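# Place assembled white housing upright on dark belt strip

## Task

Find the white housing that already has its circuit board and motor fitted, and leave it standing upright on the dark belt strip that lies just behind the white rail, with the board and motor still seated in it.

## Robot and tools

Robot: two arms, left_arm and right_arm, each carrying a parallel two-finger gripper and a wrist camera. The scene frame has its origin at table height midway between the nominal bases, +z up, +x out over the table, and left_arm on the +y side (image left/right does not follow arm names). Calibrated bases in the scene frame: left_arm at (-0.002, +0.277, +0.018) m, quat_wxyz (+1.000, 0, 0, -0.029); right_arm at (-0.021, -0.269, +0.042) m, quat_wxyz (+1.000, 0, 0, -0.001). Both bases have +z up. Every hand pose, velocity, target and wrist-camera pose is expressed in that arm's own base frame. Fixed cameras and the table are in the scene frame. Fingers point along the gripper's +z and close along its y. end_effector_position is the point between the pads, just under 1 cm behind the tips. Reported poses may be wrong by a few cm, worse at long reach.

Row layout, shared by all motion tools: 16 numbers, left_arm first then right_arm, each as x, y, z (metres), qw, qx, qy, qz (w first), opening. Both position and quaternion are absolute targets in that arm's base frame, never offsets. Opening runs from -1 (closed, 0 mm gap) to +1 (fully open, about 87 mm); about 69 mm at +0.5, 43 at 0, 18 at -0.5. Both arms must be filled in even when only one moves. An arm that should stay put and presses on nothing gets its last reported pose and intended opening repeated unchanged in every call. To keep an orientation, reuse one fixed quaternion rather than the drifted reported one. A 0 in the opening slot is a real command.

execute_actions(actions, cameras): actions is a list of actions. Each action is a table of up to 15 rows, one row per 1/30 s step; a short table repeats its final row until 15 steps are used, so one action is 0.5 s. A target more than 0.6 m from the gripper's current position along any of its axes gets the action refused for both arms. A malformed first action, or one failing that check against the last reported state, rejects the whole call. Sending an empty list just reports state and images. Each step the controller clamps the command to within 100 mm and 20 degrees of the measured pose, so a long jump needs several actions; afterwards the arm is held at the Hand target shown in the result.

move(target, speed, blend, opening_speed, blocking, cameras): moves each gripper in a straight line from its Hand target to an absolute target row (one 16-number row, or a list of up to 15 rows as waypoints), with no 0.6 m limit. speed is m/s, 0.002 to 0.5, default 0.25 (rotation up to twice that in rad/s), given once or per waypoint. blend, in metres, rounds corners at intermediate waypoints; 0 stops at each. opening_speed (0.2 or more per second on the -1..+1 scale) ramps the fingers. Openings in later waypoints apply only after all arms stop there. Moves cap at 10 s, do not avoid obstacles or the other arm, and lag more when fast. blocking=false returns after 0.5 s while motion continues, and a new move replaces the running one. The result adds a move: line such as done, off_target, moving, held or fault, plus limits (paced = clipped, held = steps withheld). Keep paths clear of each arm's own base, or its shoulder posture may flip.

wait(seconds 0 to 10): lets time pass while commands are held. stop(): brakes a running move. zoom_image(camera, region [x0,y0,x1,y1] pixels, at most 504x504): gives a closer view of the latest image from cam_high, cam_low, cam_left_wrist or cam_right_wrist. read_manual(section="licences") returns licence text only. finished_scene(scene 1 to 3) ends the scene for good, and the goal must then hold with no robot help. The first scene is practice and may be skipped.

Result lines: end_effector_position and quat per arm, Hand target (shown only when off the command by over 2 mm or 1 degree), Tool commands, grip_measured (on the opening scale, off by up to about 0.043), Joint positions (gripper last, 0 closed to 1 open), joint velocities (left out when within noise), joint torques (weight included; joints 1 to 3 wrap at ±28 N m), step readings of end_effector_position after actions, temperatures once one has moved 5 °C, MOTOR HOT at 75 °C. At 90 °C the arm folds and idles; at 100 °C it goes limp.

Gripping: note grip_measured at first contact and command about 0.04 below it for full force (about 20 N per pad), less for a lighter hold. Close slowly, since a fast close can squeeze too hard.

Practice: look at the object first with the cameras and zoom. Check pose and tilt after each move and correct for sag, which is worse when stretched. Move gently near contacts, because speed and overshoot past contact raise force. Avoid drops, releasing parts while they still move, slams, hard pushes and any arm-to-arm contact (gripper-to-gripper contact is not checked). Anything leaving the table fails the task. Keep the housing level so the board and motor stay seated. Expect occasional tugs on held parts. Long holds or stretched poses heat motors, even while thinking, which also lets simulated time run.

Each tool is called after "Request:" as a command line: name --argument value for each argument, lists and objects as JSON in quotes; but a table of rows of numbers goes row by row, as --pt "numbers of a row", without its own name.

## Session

Request:
execute_actions --actions '[]'

Request:
zoom_image --camera "cam_high" --region '[30, 110, 480, 440]'

Request:
zoom_image --camera "cam_low" --region '[10, 250, 460, 450]'

Scene clock: 0.00 s.
left_arm: end_effector_position=(+0.3802, +0.0138, +0.0934) grip_measured=+1.000 end_effector_quat_wxyz=(+0.672, -0.079, +0.736, +0.021) | right_arm: end_effector_position=(+0.3745, -0.0331, +0.0885) grip_measured=+0.979 end_effector_quat_wxyz=(+0.671, +0.086, +0.737, +0.008)
Joint positions: left_arm=[-0.031 1.538 0.249 1.191 -0.169 -0.092 1] | right_arm=[-0.1 1.547 0.223 1.224 0.004 0.127 0.99]
Joint velocities: within noise
Joint torques (N m): no reading
Heat: left arm: 47 °C; right arm: 39 °C.
Hand target: left_arm +0.3822, +0.0138, +0.0977; +0.677, -0.079, +0.732, +0.020 | right_arm +0.3776, -0.0334, +0.0963; +0.680, +0.085, +0.728, +0.008
Tool commands: left_gripper/opening=+1.0 right_gripper/opening=+1.0
camera_calibration:
cam_left_wrist: T_world_to_cam=[[0.121233, -0.984836, 0.124097, -0.0519152], [-0.8865, -0.163666, -0.432817, 0.382443], [0.446564, -0.0575402, -0.892899, 0.0546676], [0, 0, 0, 1]] pos_world=[0.320917, 0.0146106, 0.220783]
cam_right_wrist: T_world_to_cam=[[-0.0597578, -0.984511, -0.164826, 0.0111988], [-0.781127, 0.148927, -0.60635, 0.379096], [0.621505, 0.0925156, -0.777928, -0.0221395], [0, 0, 0, 1]] pos_world=[0.310551, -0.0433841, 0.214488]

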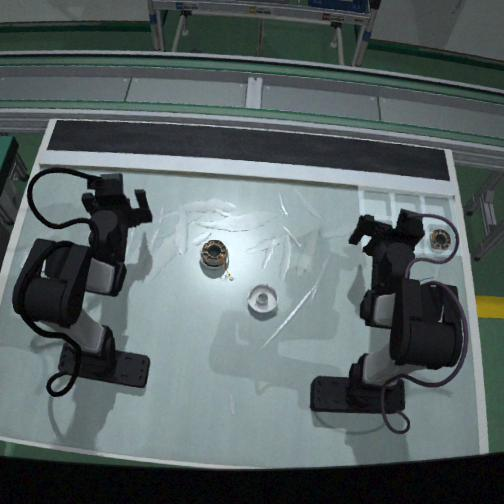

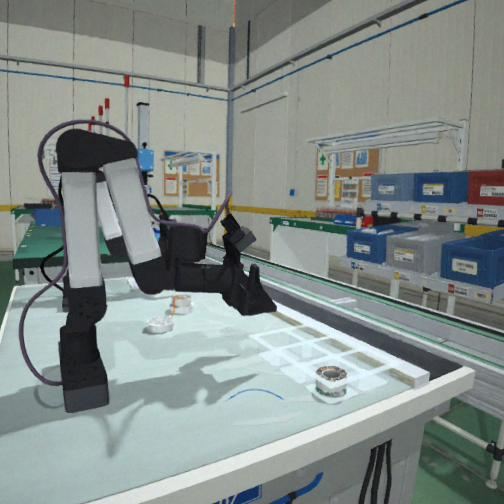

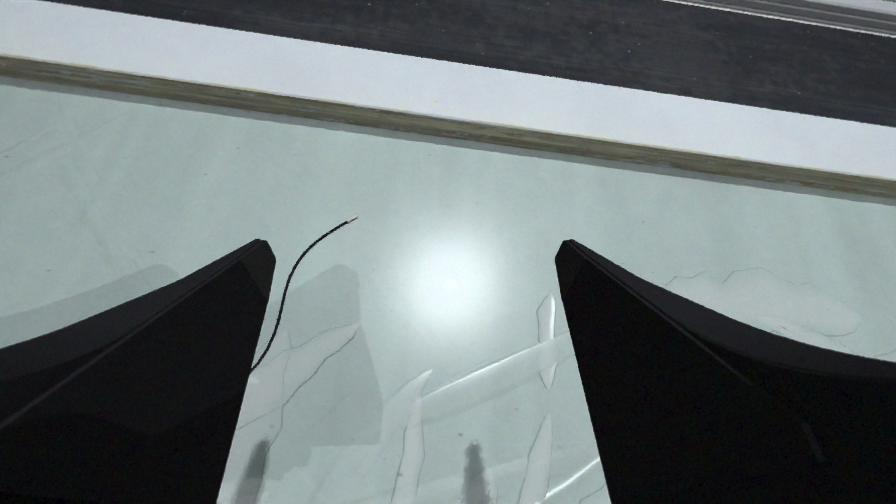

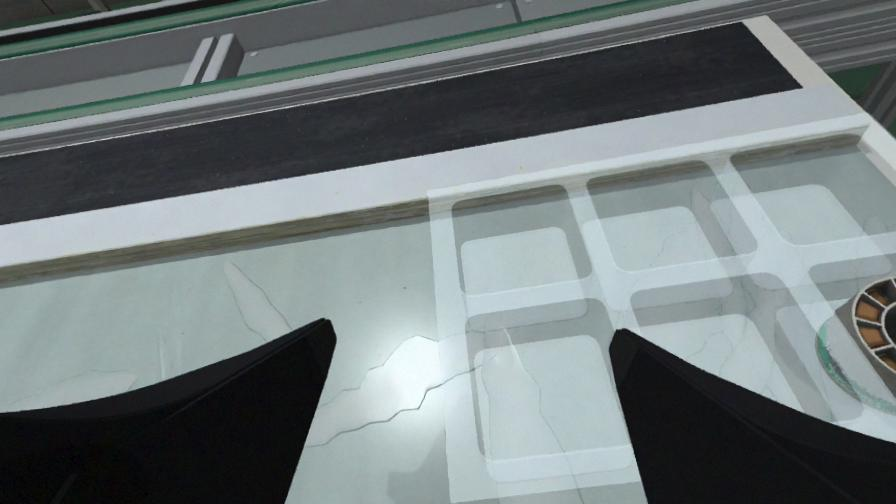

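Scaled by 1.120 from the camera's 504x504 image, which has a finer 720x720 frame.

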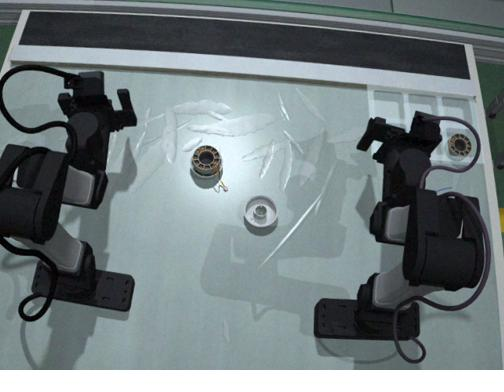

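Scaled by 1.120 from the camera's 504x504 image, which has a finer 720x720 frame.

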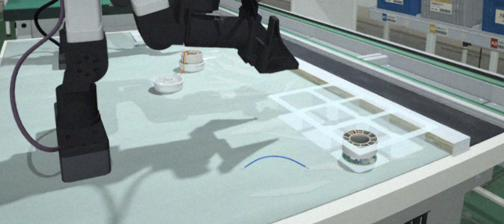

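Request:
move --pt "0.33 -0.05 0.2 0.3827 0 0.9239 0 1 0.3776 -0.0334 0.0963 0.680 0.085 0.728 0.008 1" --pt "0.304 -0.205 0.17 0.3827 0 0.9239 0 1 0.3776 -0.0334 0.0963 0.680 0.085 0.728 0.008 1" --blend 0.03

Scene clock: 14.80 s.
left_arm: end_effector_position=(+0.3000, -0.2024, +0.1631) grip_measured=+1.000 end_effector_quat_wxyz=(+0.374, +0.007, +0.927, +0.000) | right_arm: end_effector_position=(+0.3745, -0.0331, +0.0885) grip_measured=+0.979 end_effector_quat_wxyz=(+0.671, +0.086, +0.737, +0.008)
Joint positions: left_arm=[-0.77 1.477 1.248 -0.731 -0.5 -0.594 1] | right_arm=[-0.1 1.547 0.223 1.224 0.004 0.127 0.99]
Joint torques (N m): left_arm=[-0.42 -4.48 9.65 1.41 -0.43 -0.03] | right_arm=[-0.16 -3.9 5.23 1.84 -0.03 0.02]
Hand target: left_arm +0.3039, -0.2049, +0.1700; +0.383, +0.000, +0.924, +0.000 | right_arm +0.3775, -0.0334, +0.0963; +0.680, +0.085, +0.728, +0.008
Off the commanded pose: left_arm 0.008 m, 1 deg | right_arm 0.008 m, 1 deg.
move: done
camera_calibration:
cam_left_wrist: T_world_to_cam=[[0.000286225, -0.998891, 0.0470735, -0.217772], [-0.966862, 0.0117414, 0.255029, 0.253562], [-0.255299, -0.0455865, -0.965787, 0.365129], [0, 0, 0, 1]]
cam_right_wrist: T_world_to_cam=[[-0.0597578, -0.984511, -0.164826, 0.0111988], [-0.781127, 0.148927, -0.60635, 0.379096], [0.621505, 0.0925156, -0.777928, -0.0221395], [0, 0, 0, 1]]

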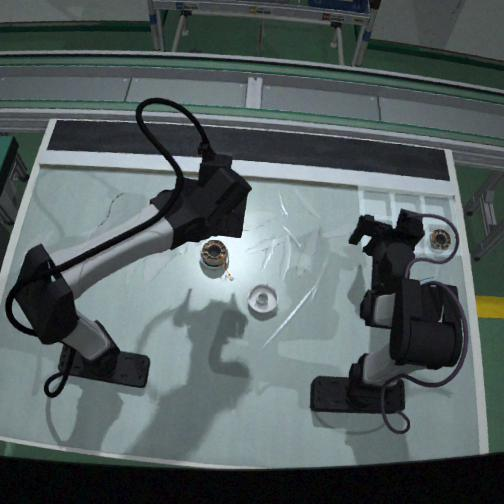

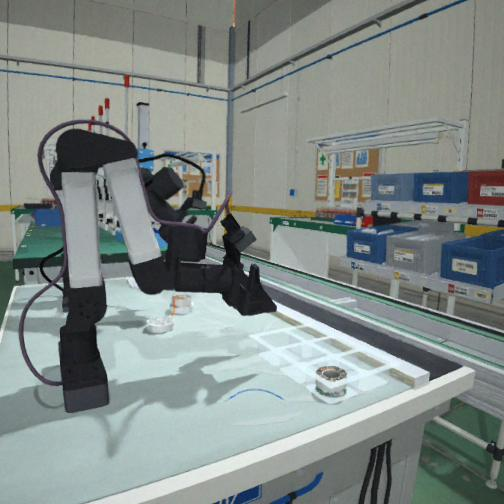

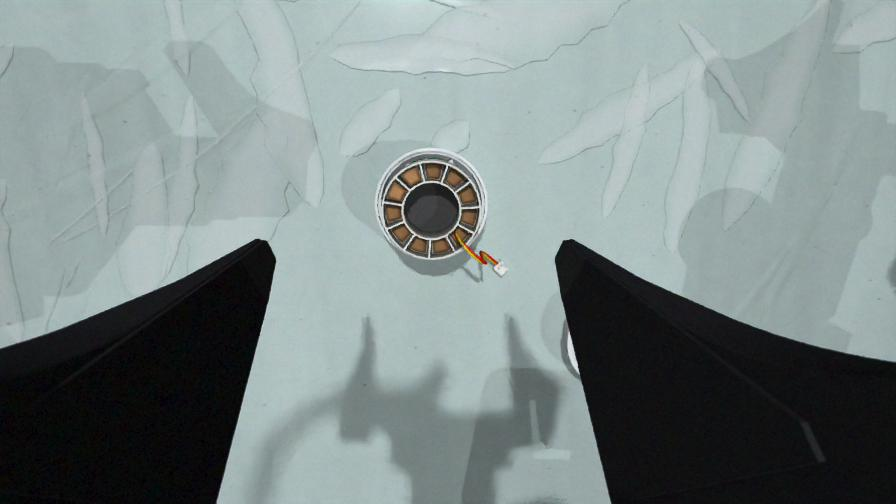

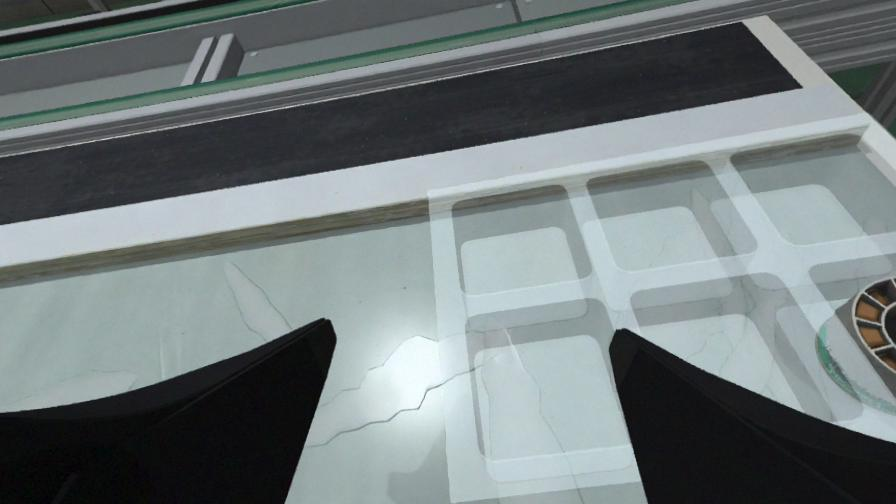

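Request:
move --pt "0.25 0.1 0.25 0.3827 0 0.9239 0 1 0.36 0.0 0.20 0.3827 0 0.9239 0 1" --pt "0.25 0.1 0.25 0.3827 0 0.9239 0 1 0.298 0.33 0.17 0.3596 -0.316 0.8682 0.1309 1" --blend 0.03

Scene clock: 33.40 s.
left_arm: end_effector_position=(+0.2478, +0.0990, +0.2425) grip_measured=+1.000 end_effector_quat_wxyz=(+0.374, -0.005, +0.927, +0.000) | right_arm: end_effector_position=(+0.2889, +0.3220, +0.1564) grip_measured=+0.979 end_effector_quat_wxyz=(+0.340, -0.323, +0.875, +0.124)
Joint positions: left_arm=[0.563 1.13 1.309 -1.065 0.375 0.417 1] | right_arm=[0.875 1.664 1.395 -0.57 0.116 0.123 0.99]
Joint torques (N m): left_arm=[0.81 -1.73 9.09 1.58 0.43 0.19] | right_arm=[-0.24 -5.75 9.61 1.54 0.13 0.04]
Hand target: left_arm +0.2499, +0.1000, +0.2500; +0.383, +0.000, +0.924, +0.000 | right_arm +0.2976, +0.3294, +0.1702; +0.360, -0.316, +0.868, +0.131
Off the commanded pose: left_arm 0.008 m, 1 deg | right_arm 0.018 m, 3 deg.
move: off_target (right_arm)
camera_calibration:
cam_left_wrist: T_world_to_cam=[[0.0241056, -0.998179, 0.0553038, 0.0715298], [-0.966705, -0.00917688, 0.255729, 0.181111], [-0.254756, -0.059627, -0.965165, 0.443289], [0, 0, 0, 1]]
cam_right_wrist: T_world_to_cam=[[0.658843, -0.749594, -0.0635163, 0.0678012], [-0.745757, -0.661893, 0.0757901, 0.44468], [-0.0988528, -0.0025661, -0.995099, 0.323782], [0, 0, 0, 1]]

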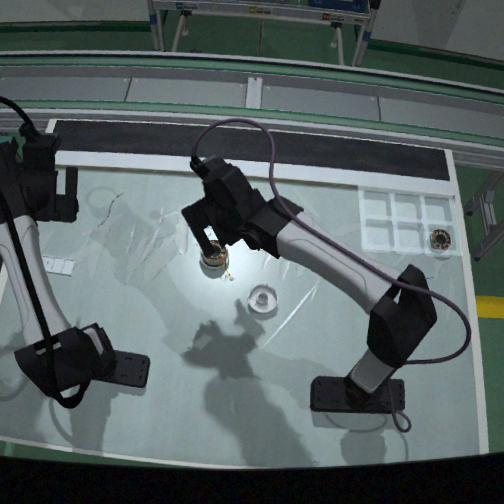

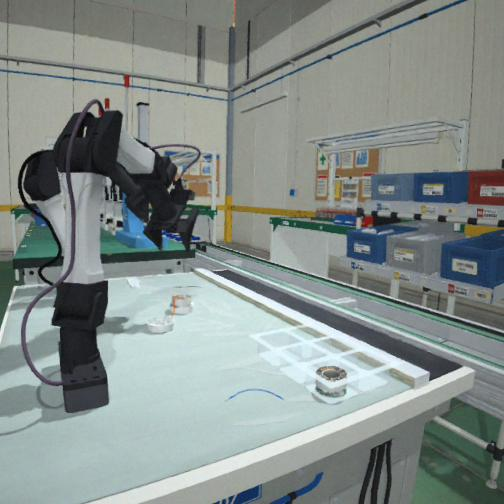

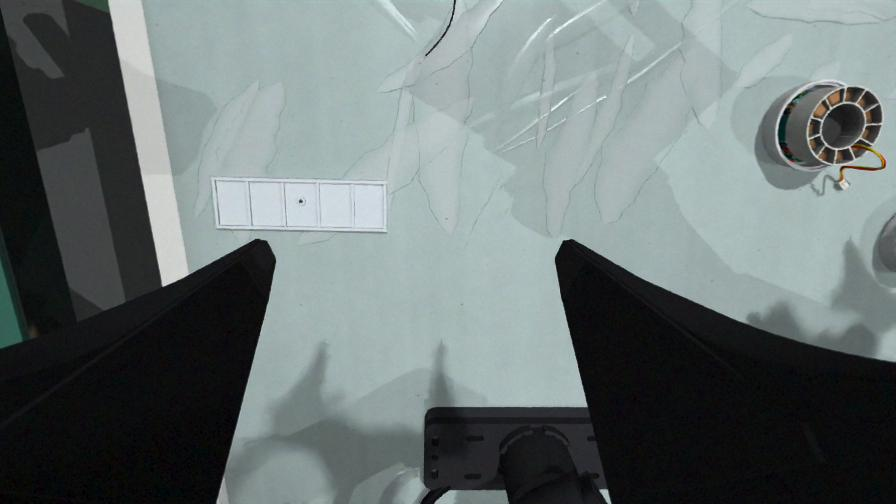

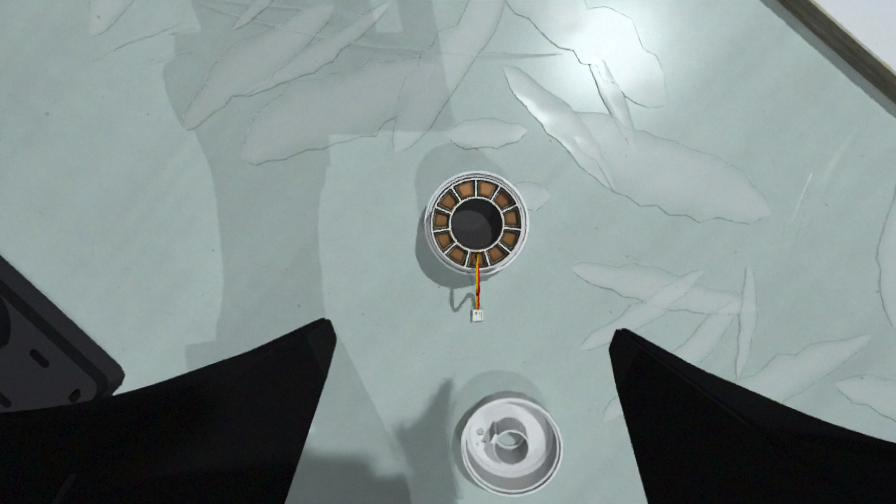

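Request:
move --target '[0.25,0.1,0.25,0.3827,0,0.9239,0,1,0.320,0.349,0.05,0.3822,-0.3124,0.8584,0.1391,1]' --speed 0.12 --cameras '["cam_right_wrist"]'

Scene clock: 43.13 s.
left_arm: end_effector_position=(+0.2477, +0.0988, +0.2424) grip_measured=+1.000 end_effector_quat_wxyz=(+0.374, -0.005, +0.927, +0.000) | right_arm: end_effector_position=(+0.3163, +0.3511, +0.0525) grip_measured=+0.979 end_effector_quat_wxyz=(+0.377, -0.312, +0.860, +0.144)
Joint positions: left_arm=[0.563 1.13 1.309 -1.065 0.376 0.417 1] | right_arm=[0.87 1.852 1.136 -0.03 0.116 0.123 0.99]
Joint torques (N m): left_arm=[0.83 -1.66 9.09 1.6 0.43 0.2] | right_arm=[-0.62 -6.86 5.74 1.65 0.14 -0.08]
Hand target: left_arm +0.2499, +0.0999, +0.2500; +0.383, +0.000, +0.924, +0.000 | right_arm +0.3200, +0.3488, +0.0500; +0.382, -0.312, +0.859, +0.139
Off the commanded pose: left_arm 0.008 m, 1 deg | right_arm 0.005 m, 1 deg.
move: done
camera_calibration:
cam_right_wrist: T_world_to_cam=[[0.65954, -0.747706, -0.0770888, 0.0647888], [-0.750652, -0.660508, -0.0158142, 0.498111], [-0.0390934, 0.068297, -0.996899, 0.179427], [0, 0, 0, 1]]
Images, in order: cam_right_wrist.

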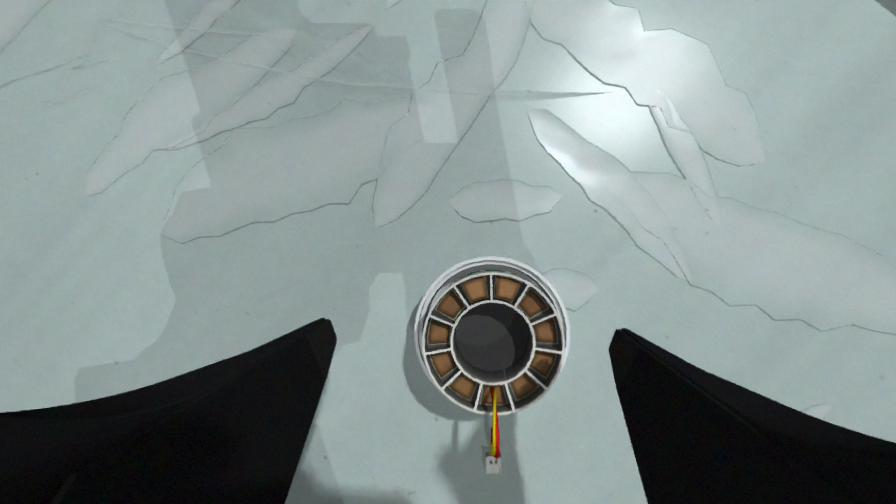

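Request:
move --target '[0.25,0.1,0.25,0.3827,0,0.9239,0,1,0.3185,0.340,-0.01,0.3822,-0.3124,0.8584,0.1391,1]' --speed 0.07 --cameras '["cam_right_wrist","cam_low"]'

Request:
zoom_image --camera "cam_low" --region '[120, 230, 240, 350]'

Scene clock: 53.73 s.
left_arm: end_effector_position=(+0.2477, +0.0988, +0.2424) grip_measured=+1.000 end_effector_quat_wxyz=(+0.374, -0.005, +0.927, +0.000) | right_arm: end_effector_position=(+0.3168, +0.3420, -0.0066) grip_measured=+0.979 end_effector_quat_wxyz=(+0.380, -0.310, +0.860, +0.141)
Joint positions: left_arm=[0.563 1.13 1.309 -1.065 0.376 0.417 1] | right_arm=[0.857 1.96 1.003 0.215 0.116 0.114 0.99]
Joint torques (N m): left_arm=[0.8 -1.69 9.09 1.58 0.42 0.21] | right_arm=[-0.55 -6.93 5.04 1.65 0.06 -0.08]
Hand target: left_arm +0.2499, +0.0999, +0.2500; +0.383, +0.000, +0.924, +0.000 | right_arm +0.3184, +0.3400, -0.0100; +0.382, -0.312, +0.859, +0.139
Off the commanded pose: left_arm 0.008 m, 1 deg | right_arm 0.004 m, 0 deg.
move: done
camera_calibration:
cam_right_wrist: T_world_to_cam=[[0.654815, -0.752405, -0.0714413, 0.0562819], [-0.755105, -0.655313, -0.0195181, 0.491133], [-0.0321309, 0.0667264, -0.997254, 0.119475], [0, 0, 0, 1]]
Images, in order: cam_low, cam_right_wrist.

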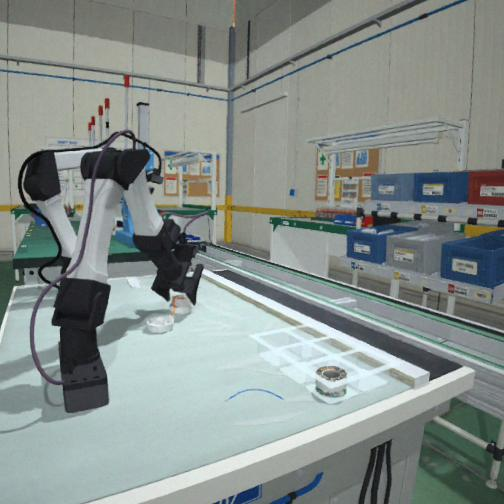

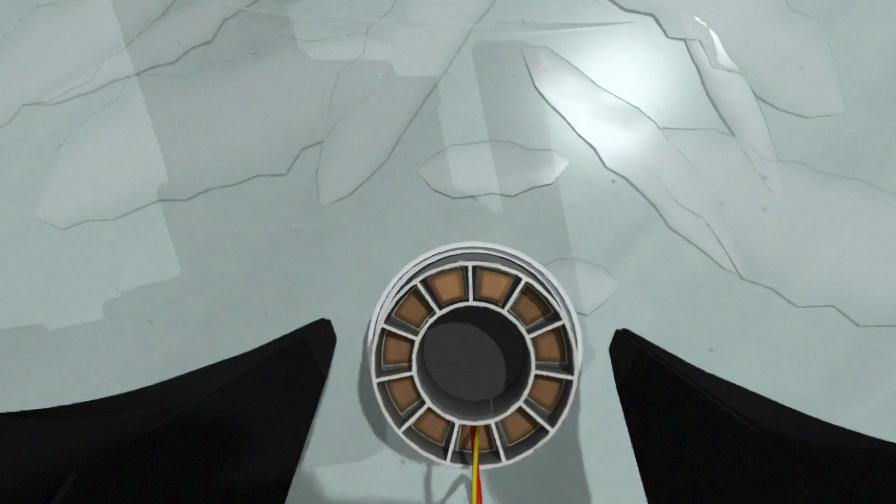

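Scaled by 4.200 from the camera's 504x504 image, which has a finer 720x720 frame.

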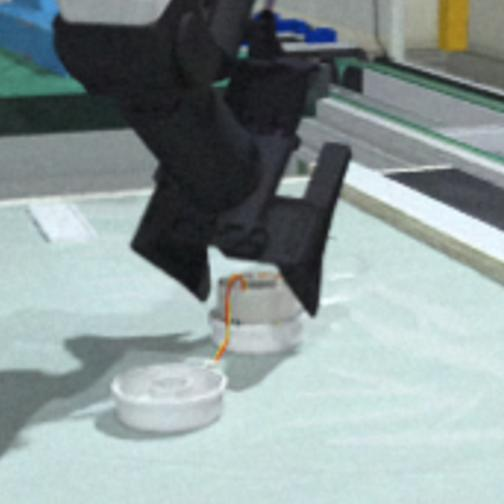

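Request:
move --target '[0.25,0.1,0.25,0.3827,0,0.9239,0,1,0.3185,0.340,-0.025,0.3822,-0.3124,0.8584,0.1391,1]' --speed 0.04 --cameras '["cam_right_wrist","cam_low"]'

Request:
zoom_image --camera "cam_low" --region '[120, 230, 240, 350]'

Scene clock: 61.87 s.
left_arm: end_effector_position=(+0.2477, +0.0988, +0.2424) grip_measured=+1.000 end_effector_quat_wxyz=(+0.374, -0.005, +0.927, +0.000) | right_arm: end_effector_position=(+0.3172, +0.3425, -0.0208) grip_measured=+0.979 end_effector_quat_wxyz=(+0.381, -0.310, +0.860, +0.141)
Joint positions: left_arm=[0.563 1.13 1.309 -1.065 0.376 0.417 1] | right_arm=[0.857 2 0.988 0.273 0.116 0.114 0.99]
Joint torques (N m): left_arm=[0.73 -1.7 9.11 1.57 0.42 0.22] | right_arm=[-0.57 -6.91 4.79 1.7 0.03 -0.07]
Heat: left arm: 52 °C; right arm: 43 °C.
Hand target: left_arm +0.2499, +0.0999, +0.2500; +0.383, +0.000, +0.924, +0.000 | right_arm +0.3184, +0.3400, -0.0250; +0.382, -0.312, +0.859, +0.139
Off the commanded pose: left_arm 0.008 m, 1 deg | right_arm 0.005 m, 0 deg.
move: done
camera_calibration:
cam_right_wrist: T_world_to_cam=[[0.655128, -0.752129, -0.071479, 0.0551618], [-0.754903, -0.655475, -0.0217795, 0.491497], [-0.0304717, 0.0682281, -0.997204, 0.104341], [0, 0, 0, 1]]
Images, in order: cam_low, cam_right_wrist.

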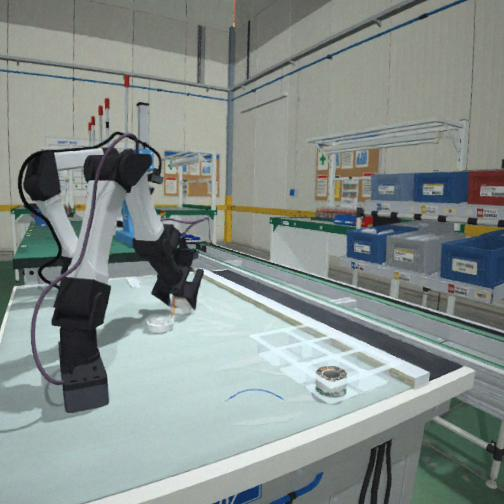

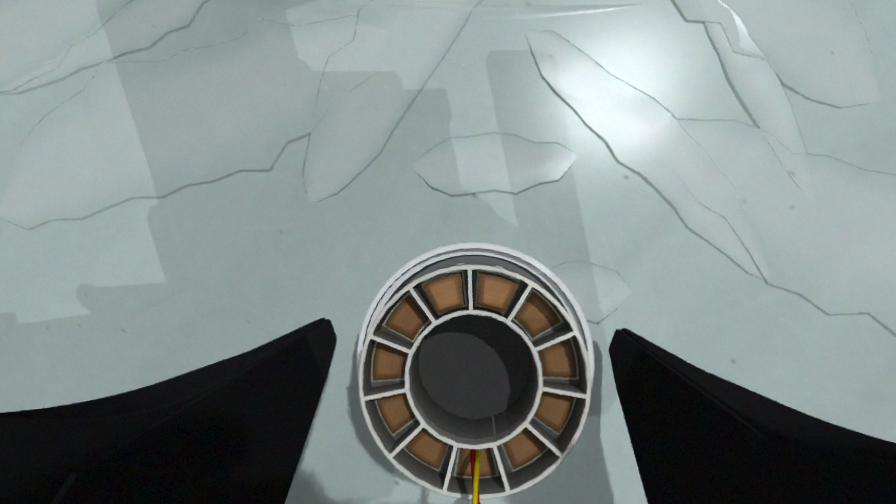

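Scaled by 4.200 from the camera's 504x504 image, which has a finer 720x720 frame.

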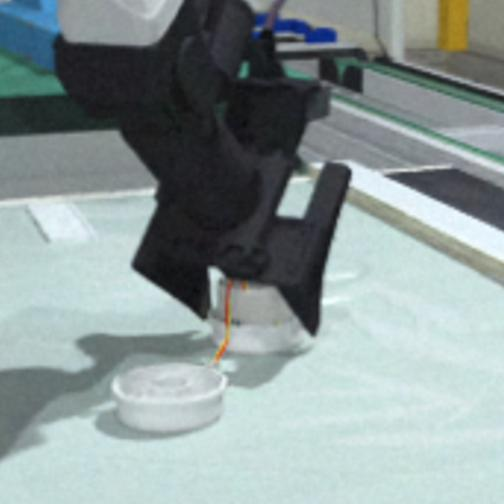

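Request:
move --target '[0.25,0.1,0.25,0.3827,0,0.9239,0,1,0.3155,0.3375,-0.031,0.3822,-0.3124,0.8584,0.1391,1]' --speed 0.03 --cameras '["cam_right_wrist"]'

Request:
move --target '[0.25,0.1,0.25,0.3827,0,0.9239,0,1,0.3155,0.3375,-0.031,0.3822,-0.3124,0.8584,0.1391,0.25]' --opening_speed 0.4 --cameras '["cam_right_wrist","cam_low"]'

Request:
zoom_image --camera "cam_low" --region '[120, 230, 240, 350]'

Scene clock: 69.27 s.
Off the commanded pose: left_arm 0.008 m, 1 deg | right_arm 0.005 m, 0 deg.
move: done
camera_calibration:
cam_right_wrist: T_world_to_cam=[[0.655199, -0.752046, -0.071692, 0.0542384], [-0.754881, -0.655449, -0.0232896, 0.487904], [-0.0294755, 0.0693782, -0.997155, 0.0983788], [0, 0, 0, 1]]
Images, in order: cam_right_wrist.

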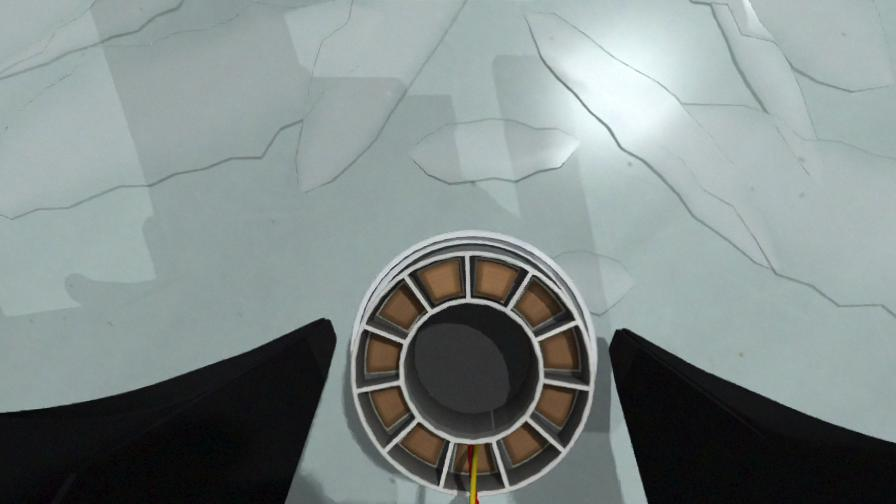

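Scene clock: 71.37 s.
left_arm: end_effector_position=(+0.2477, +0.0988, +0.2424) grip_measured=+1.000 end_effector_quat_wxyz=(+0.374, -0.005, +0.927, +0.000) | right_arm: end_effector_position=(+0.3151, +0.3400, -0.0260) grip_measured=+0.465 end_effector_quat_wxyz=(+0.382, -0.310, +0.859, +0.142)
Joint positions: left_arm=[0.563 1.13 1.309 -1.065 0.376 0.417 1] | right_arm=[0.857 2.006 0.965 0.303 0.116 0.114 0.732]
Joint torques (N m): left_arm=[0.84 -1.63 9.02 1.57 0.42 0.19] | right_arm=[-0.44 -6.69 4.7 1.64 0.04 -0.06]
Hand target: left_arm +0.2499, +0.0999, +0.2500; +0.383, +0.000, +0.924, +0.000 | right_arm +0.3153, +0.3374, -0.0310; +0.382, -0.312, +0.859, +0.139
Off the commanded pose: left_arm 0.008 m, 1 deg | right_arm 0.006 m, 0 deg.
move: done
camera_calibration:
cam_right_wrist: T_world_to_cam=[[0.655235, -0.752005, -0.0717984, 0.0542399], [-0.754869, -0.655435, -0.0240447, 0.488029], [-0.0289775, 0.0699533, -0.997129, 0.0981409], [0, 0, 0, 1]]
Images, in order: cam_low, cam_right_wrist.

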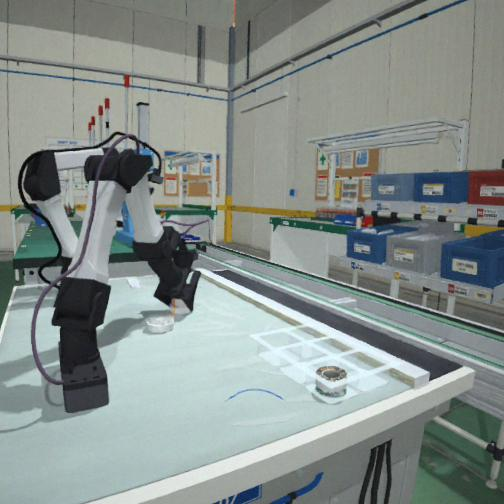

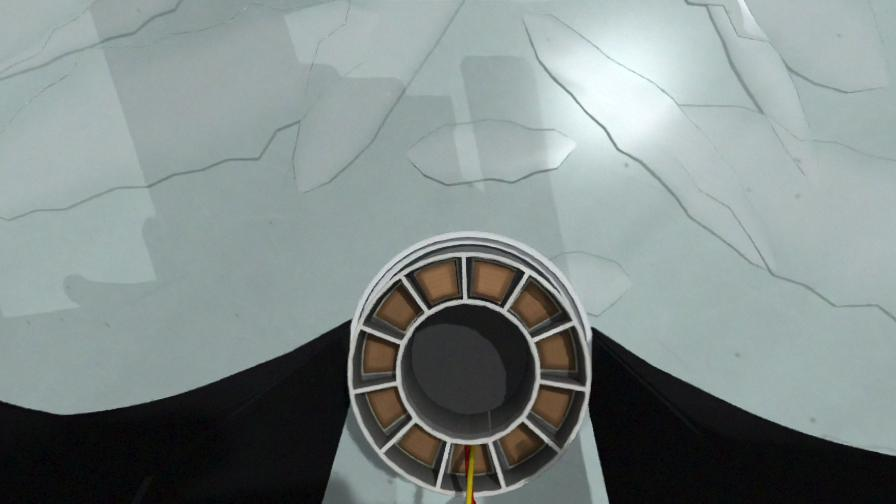

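Scaled by 4.200 from the camera's 504x504 image, which has a finer 720x720 frame.

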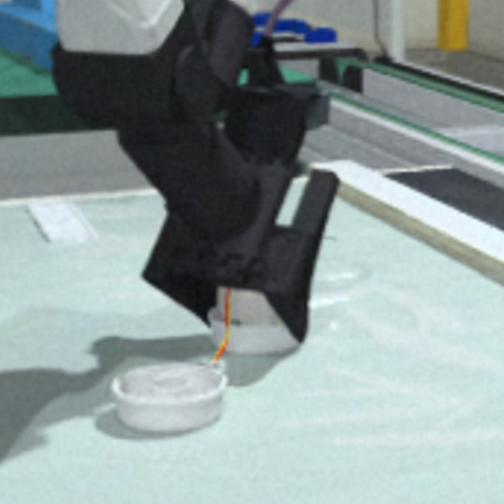

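Request:
move --pt "0.25 0.1 0.25 0.3827 0 0.9239 0 1 0.3155 0.3375 0.10 0.3822 -0.3124 0.8584 0.1391 0.25" --pt "0.25 0.1 0.25 0.3827 0 0.9239 0 1 0.50 0.17 0.14 0.4289 -0.0787 0.8992 0.0375 0.25" --speed 0.12 --blend 0.03 --cameras '["cam_high","cam_low","cam_right_wrist"]'

Scene clock: 82.67 s.
left_arm: end_effector_position=(+0.2477, +0.0988, +0.2424) grip_measured=+1.000 end_effector_quat_wxyz=(+0.374, -0.005, +0.927, +0.000) | right_arm: end_effector_position=(+0.4851, +0.1663, +0.1207) grip_measured=+0.465 end_effector_quat_wxyz=(+0.402, -0.090, +0.911, +0.034)
Joint positions: left_arm=[0.563 1.13 1.309 -1.065 0.376 0.417 1] | right_arm=[0.368 1.918 1.513 -0.345 0.136 0.112 0.732]
Joint torques (N m): left_arm=[0.83 -1.7 9.05 1.58 0.44 0.19] | right_arm=[-0.01 -7.84 10.51 1.64 0.2 0.14]
Hand target: left_arm +0.2499, +0.0999, +0.2500; +0.383, +0.000, +0.924, +0.000 | right_arm +0.4988, +0.1697, +0.1404; +0.429, -0.079, +0.899, +0.038
Off the commanded pose: left_arm 0.008 m, 1 deg | right_arm 0.025 m, 4 deg.
move: off_target (right_arm)
camera_calibration:
cam_right_wrist: T_world_to_cam=[[0.211387, -0.975864, -0.0548094, 0.0731702], [-0.9774, -0.210936, -0.0139627, 0.538821], [0.00206442, 0.0565223, -0.998399, 0.248894], [0, 0, 0, 1]]
Images, in order: cam_high, cam_low, cam_right_wrist.

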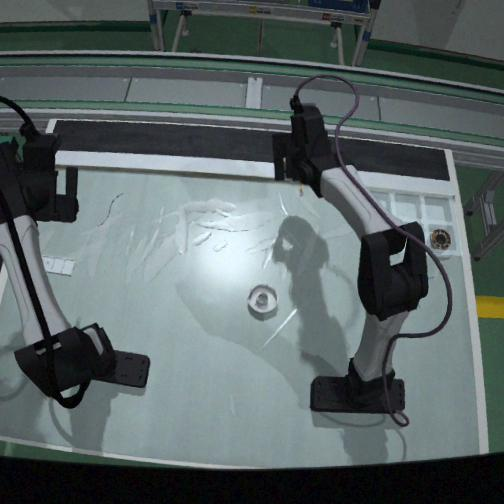

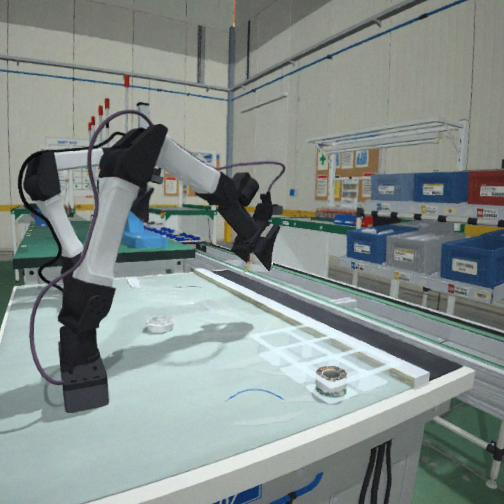

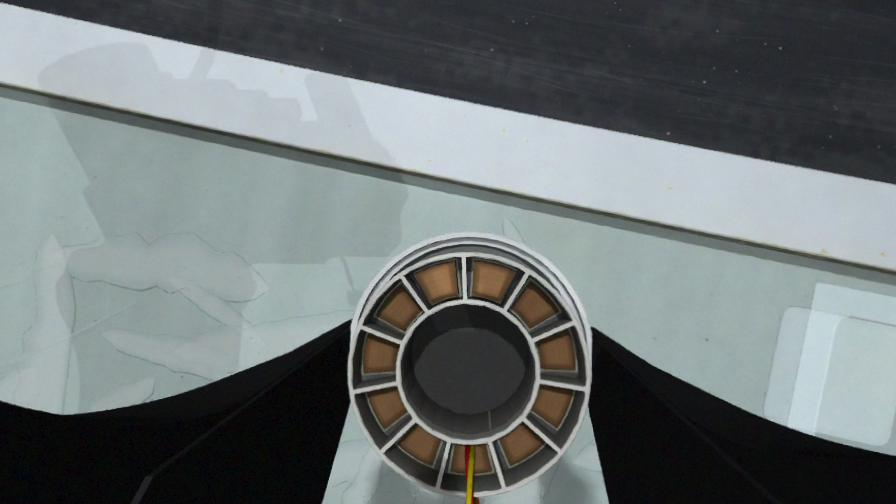

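Request:
move --pt "0.25 0.1 0.25 0.3827 0 0.9239 0 1 0.64 0.173 0.13 0.4289 -0.0787 0.8992 0.0375 0.25" --pt "0.25 0.1 0.25 0.3827 0 0.9239 0 1 0.664 0.173 0.065 0.4240 -0.0787 0.9015 0.0375 0.25" --speed 0.1 --blend 0.02 --cameras '["cam_low","cam_right_wrist"]'

Request:
zoom_image --camera "cam_low" --region '[210, 210, 330, 310]'

Scene clock: 93.30 s.
left_arm: end_effector_position=(+0.2477, +0.0988, +0.2424) grip_measured=+1.000 end_effector_quat_wxyz=(+0.374, -0.005, +0.927, +0.000) | right_arm: end_effector_position=(+0.6516, +0.1718, +0.0449) grip_measured=+0.465 end_effector_quat_wxyz=(+0.401, -0.076, +0.912, +0.031)
Joint positions: left_arm=[0.563 1.13 1.309 -1.065 0.376 0.418 1] | right_arm=[0.275 2.847 2.824 -0.723 0.084 0.071 0.732]
Joint torques (N m): left_arm=[0.87 -1.73 9.02 1.59 0.41 0.19] | right_arm=[-0.57 -12.75 10.09 1.72 -0.11 -0.11]
Hand target: left_arm +0.2499, +0.1000, +0.2500; +0.383, +0.000, +0.924, +0.000 | right_arm +0.6622, +0.1725, +0.0653; +0.430, -0.079, +0.899, +0.038
Off the commanded pose: left_arm 0.008 m, 1 deg | right_arm 0.024 m, 3 deg.
elbow stopped short (right arm): the move would have taken joint 3 (elbow) straighter than the controller allows.
move: off_target (right_arm)
camera_calibration:
cam_right_wrist: T_world_to_cam=[[0.18461, -0.980965, -0.0602175, 0.0577356], [-0.982811, -0.18418, -0.0126644, 0.700569], [0.00133248, 0.0615204, -0.998105, 0.172123], [0, 0, 0, 1]]
Images, in order: cam_low, cam_right_wrist.

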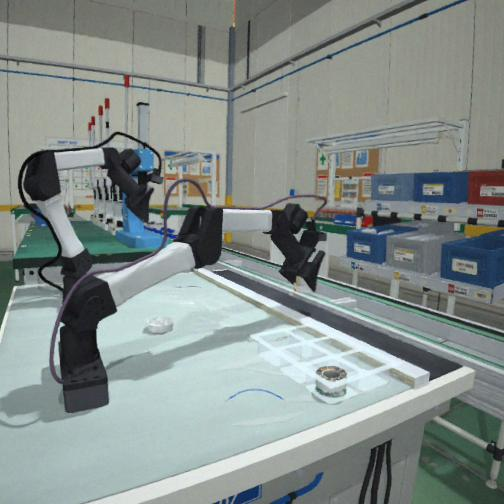

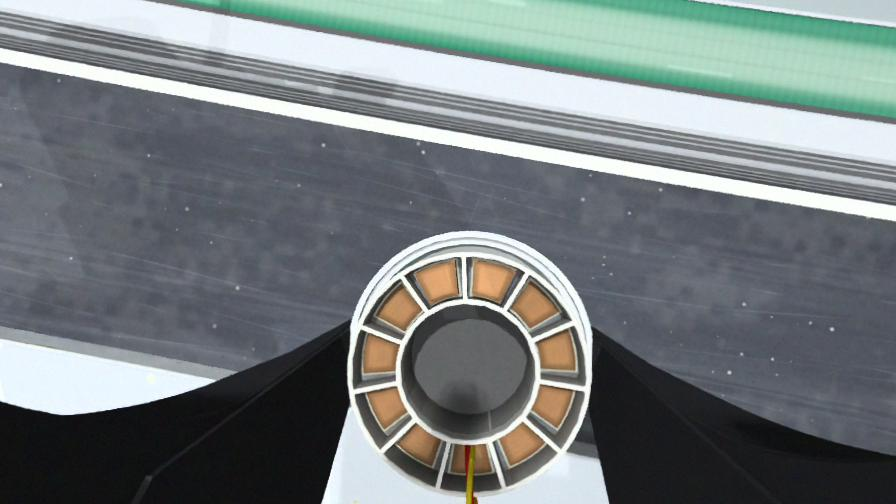

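Scaled by 4.200 from the camera's 504x504 image, which has a finer 720x720 frame.

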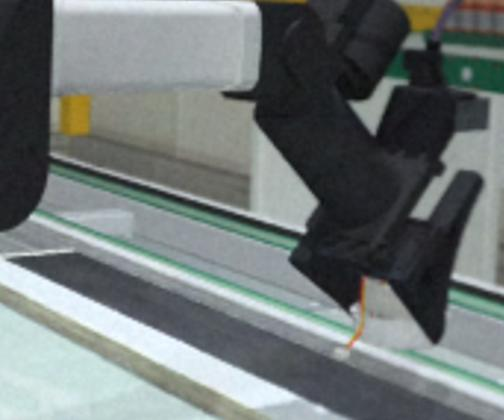

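Request:
move --pt "0.25 0.1 0.25 0.3827 0 0.9239 0 1 0.66 0.08 0.075 0.4297 -0.0394 0.9009 0.0188 0.25" --pt "0.25 0.1 0.25 0.3827 0 0.9239 0 1 0.687 0.02 0.06 0.4240 0 0.9057 0 0.25" --speed 0.08 --blend 0.02 --cameras '["cam_high","cam_low","cam_right_wrist"]'

Request:
zoom_image --camera "cam_low" --region '[260, 220, 380, 340]'

Scene clock: 112.47 s.
left_arm: end_effector_position=(+0.2477, +0.0988, +0.2424) grip_measured=+1.000 end_effector_quat_wxyz=(+0.374, -0.005, +0.927, +0.000) | right_arm: end_effector_position=(+0.6761, +0.0179, +0.0425) grip_measured=+0.465 end_effector_quat_wxyz=(+0.405, +0.007, +0.914, -0.004)
Joint positions: left_arm=[0.563 1.13 1.309 -1.065 0.376 0.418 1] | right_arm=[0.035 2.854 2.824 -0.708 0.039 0.032 0.732]
Joint torques (N m): left_arm=[0.76 -1.72 9.01 1.58 0.42 0.2] | right_arm=[-0.05 -12.59 10.06 1.68 -0.15 -0.06]
Heat: left arm: 53 °C; right arm: 51 °C.
Hand target: left_arm +0.2499, +0.1000, +0.2500; +0.383, +0.000, +0.924, +0.000 | right_arm +0.6854, +0.0199, +0.0602; +0.431, +0.000, +0.902, +0.000
Off the commanded pose: left_arm 0.008 m, 1 deg | right_arm 0.021 m, 3 deg.
elbow stopped short (right arm): the move would have taken joint 3 (elbow) straighter than the controller allows.
move: off_target (right_arm)
camera_calibration:
cam_right_wrist: T_world_to_cam=[[0.00531408, -0.998027, -0.0625581, 0.0237601], [-0.999833, -0.00421023, -0.0177639, 0.70476], [0.0174654, 0.062642, -0.997883, 0.16822], [0, 0, 0, 1]]
Images, in order: cam_high, cam_low, cam_right_wrist.

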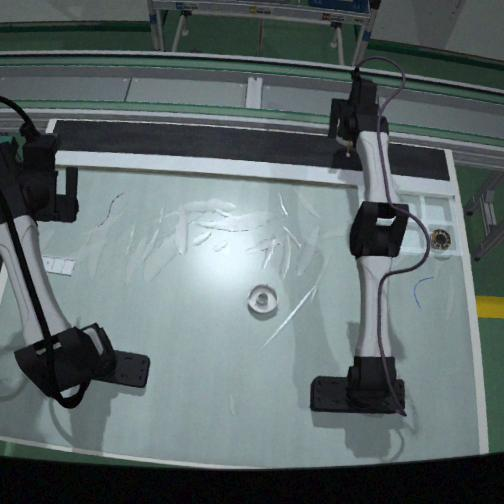

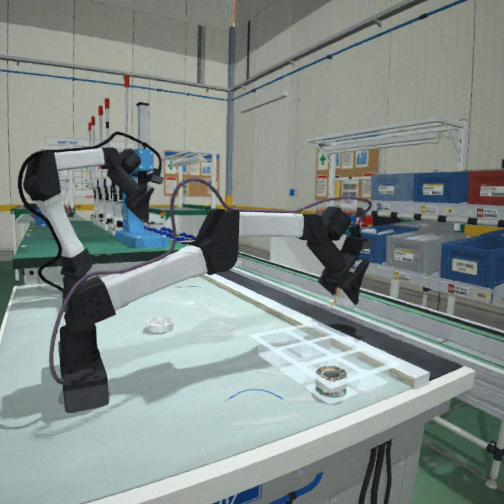

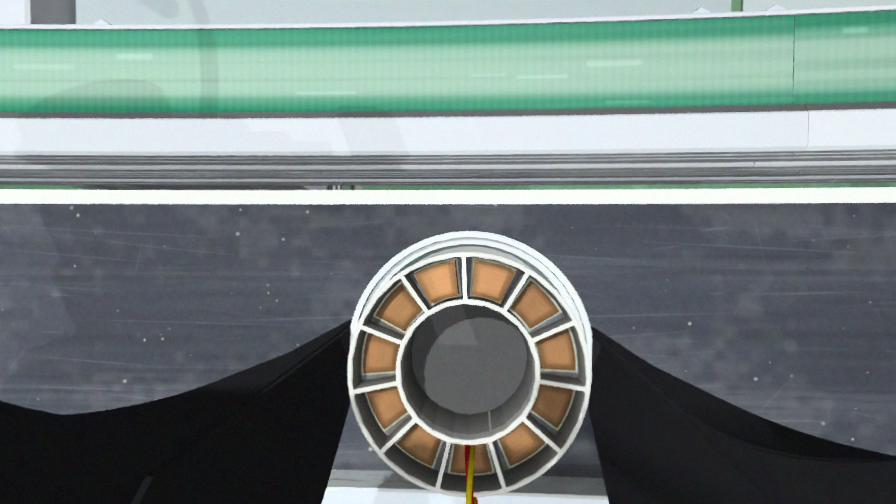

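Scaled by 4.200 from the camera's 504x504 image, which has a finer 720x720 frame.

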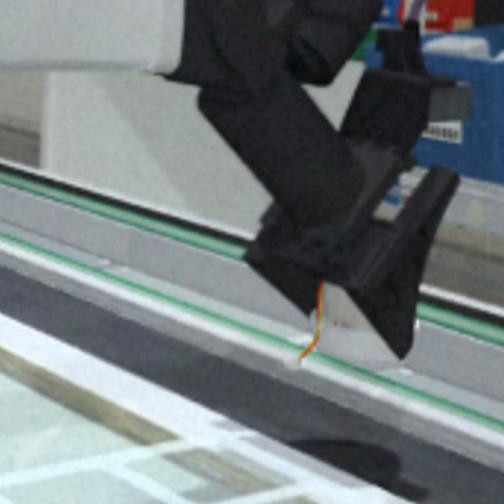

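Request:
move --target '[0.25,0.1,0.25,0.3827,0,0.9239,0,1,0.692,0.022,0.02,0.4240,0,0.9057,0,0.25]' --speed 0.05 --cameras '["cam_low","cam_right_wrist"]'

Request:
zoom_image --camera "cam_low" --region '[290, 250, 380, 340]'

Scene clock: 123.07 s.
left_arm: end_effector_position=(+0.2477, +0.0988, +0.2424) grip_measured=+1.000 end_effector_quat_wxyz=(+0.374, -0.005, +0.927, +0.000) | right_arm: end_effector_position=(+0.6806, +0.0181, +0.0077) grip_measured=+0.465 end_effector_quat_wxyz=(+0.398, +0.007, +0.917, -0.004)
Joint positions: left_arm=[0.563 1.13 1.309 -1.065 0.376 0.418 1] | right_arm=[0.035 2.918 2.824 -0.657 0.038 0.032 0.732]
Joint torques (N m): left_arm=[0.84 -1.68 9.09 1.58 0.43 0.21] | right_arm=[0.25 -13 8.28 1.83 -0.09 -0.04]
Heat: left arm: 54 °C; right arm: 56 °C.
Hand target: left_arm +0.2499, +0.1000, +0.2500; +0.383, +0.000, +0.924, +0.000 | right_arm +0.6909, +0.0219, +0.0205; +0.424, +0.000, +0.906, +0.000
Off the commanded pose: left_arm 0.008 m, 1 deg | right_arm 0.017 m, 3 deg.
move: off_target (right_arm)
camera_calibration:
cam_right_wrist: T_world_to_cam=[[0.00473579, -0.998039, -0.0624114, 0.0221738], [-0.999982, -0.00449299, -0.00403011, 0.708617], [0.0037418, 0.0624294, -0.998042, 0.142756], [0, 0, 0, 1]]
Images, in order: cam_low, cam_right_wrist.

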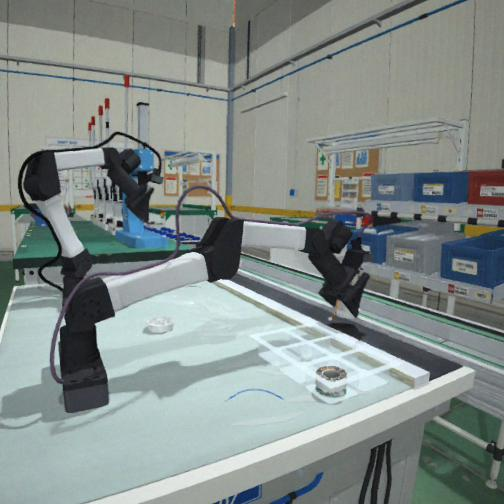

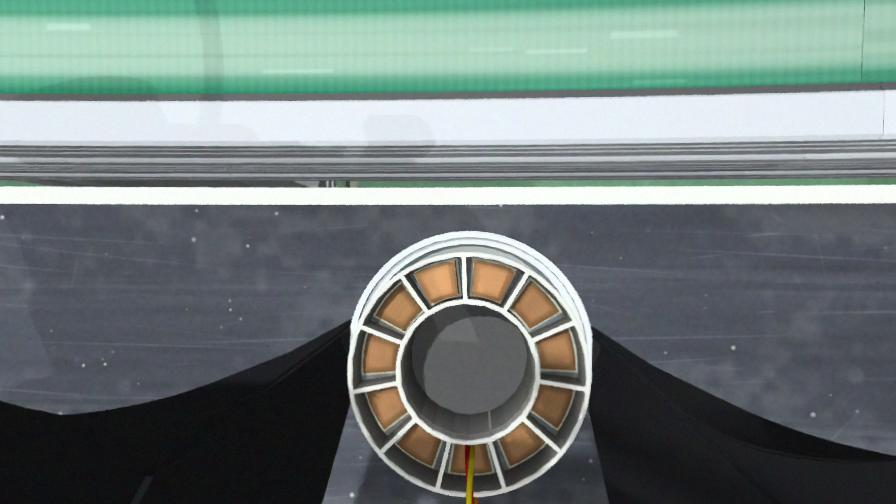

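Scaled by 5.600 from the camera's 504x504 image, which has a finer 720x720 frame.

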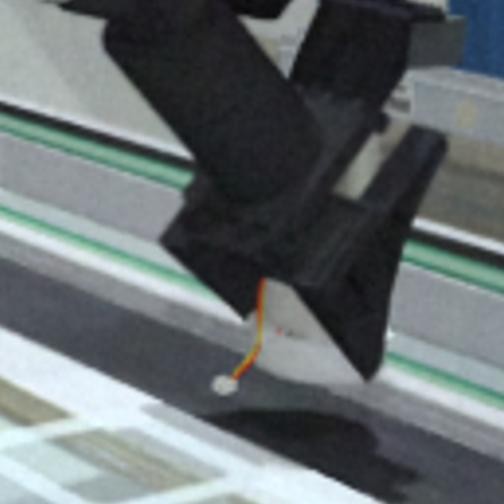

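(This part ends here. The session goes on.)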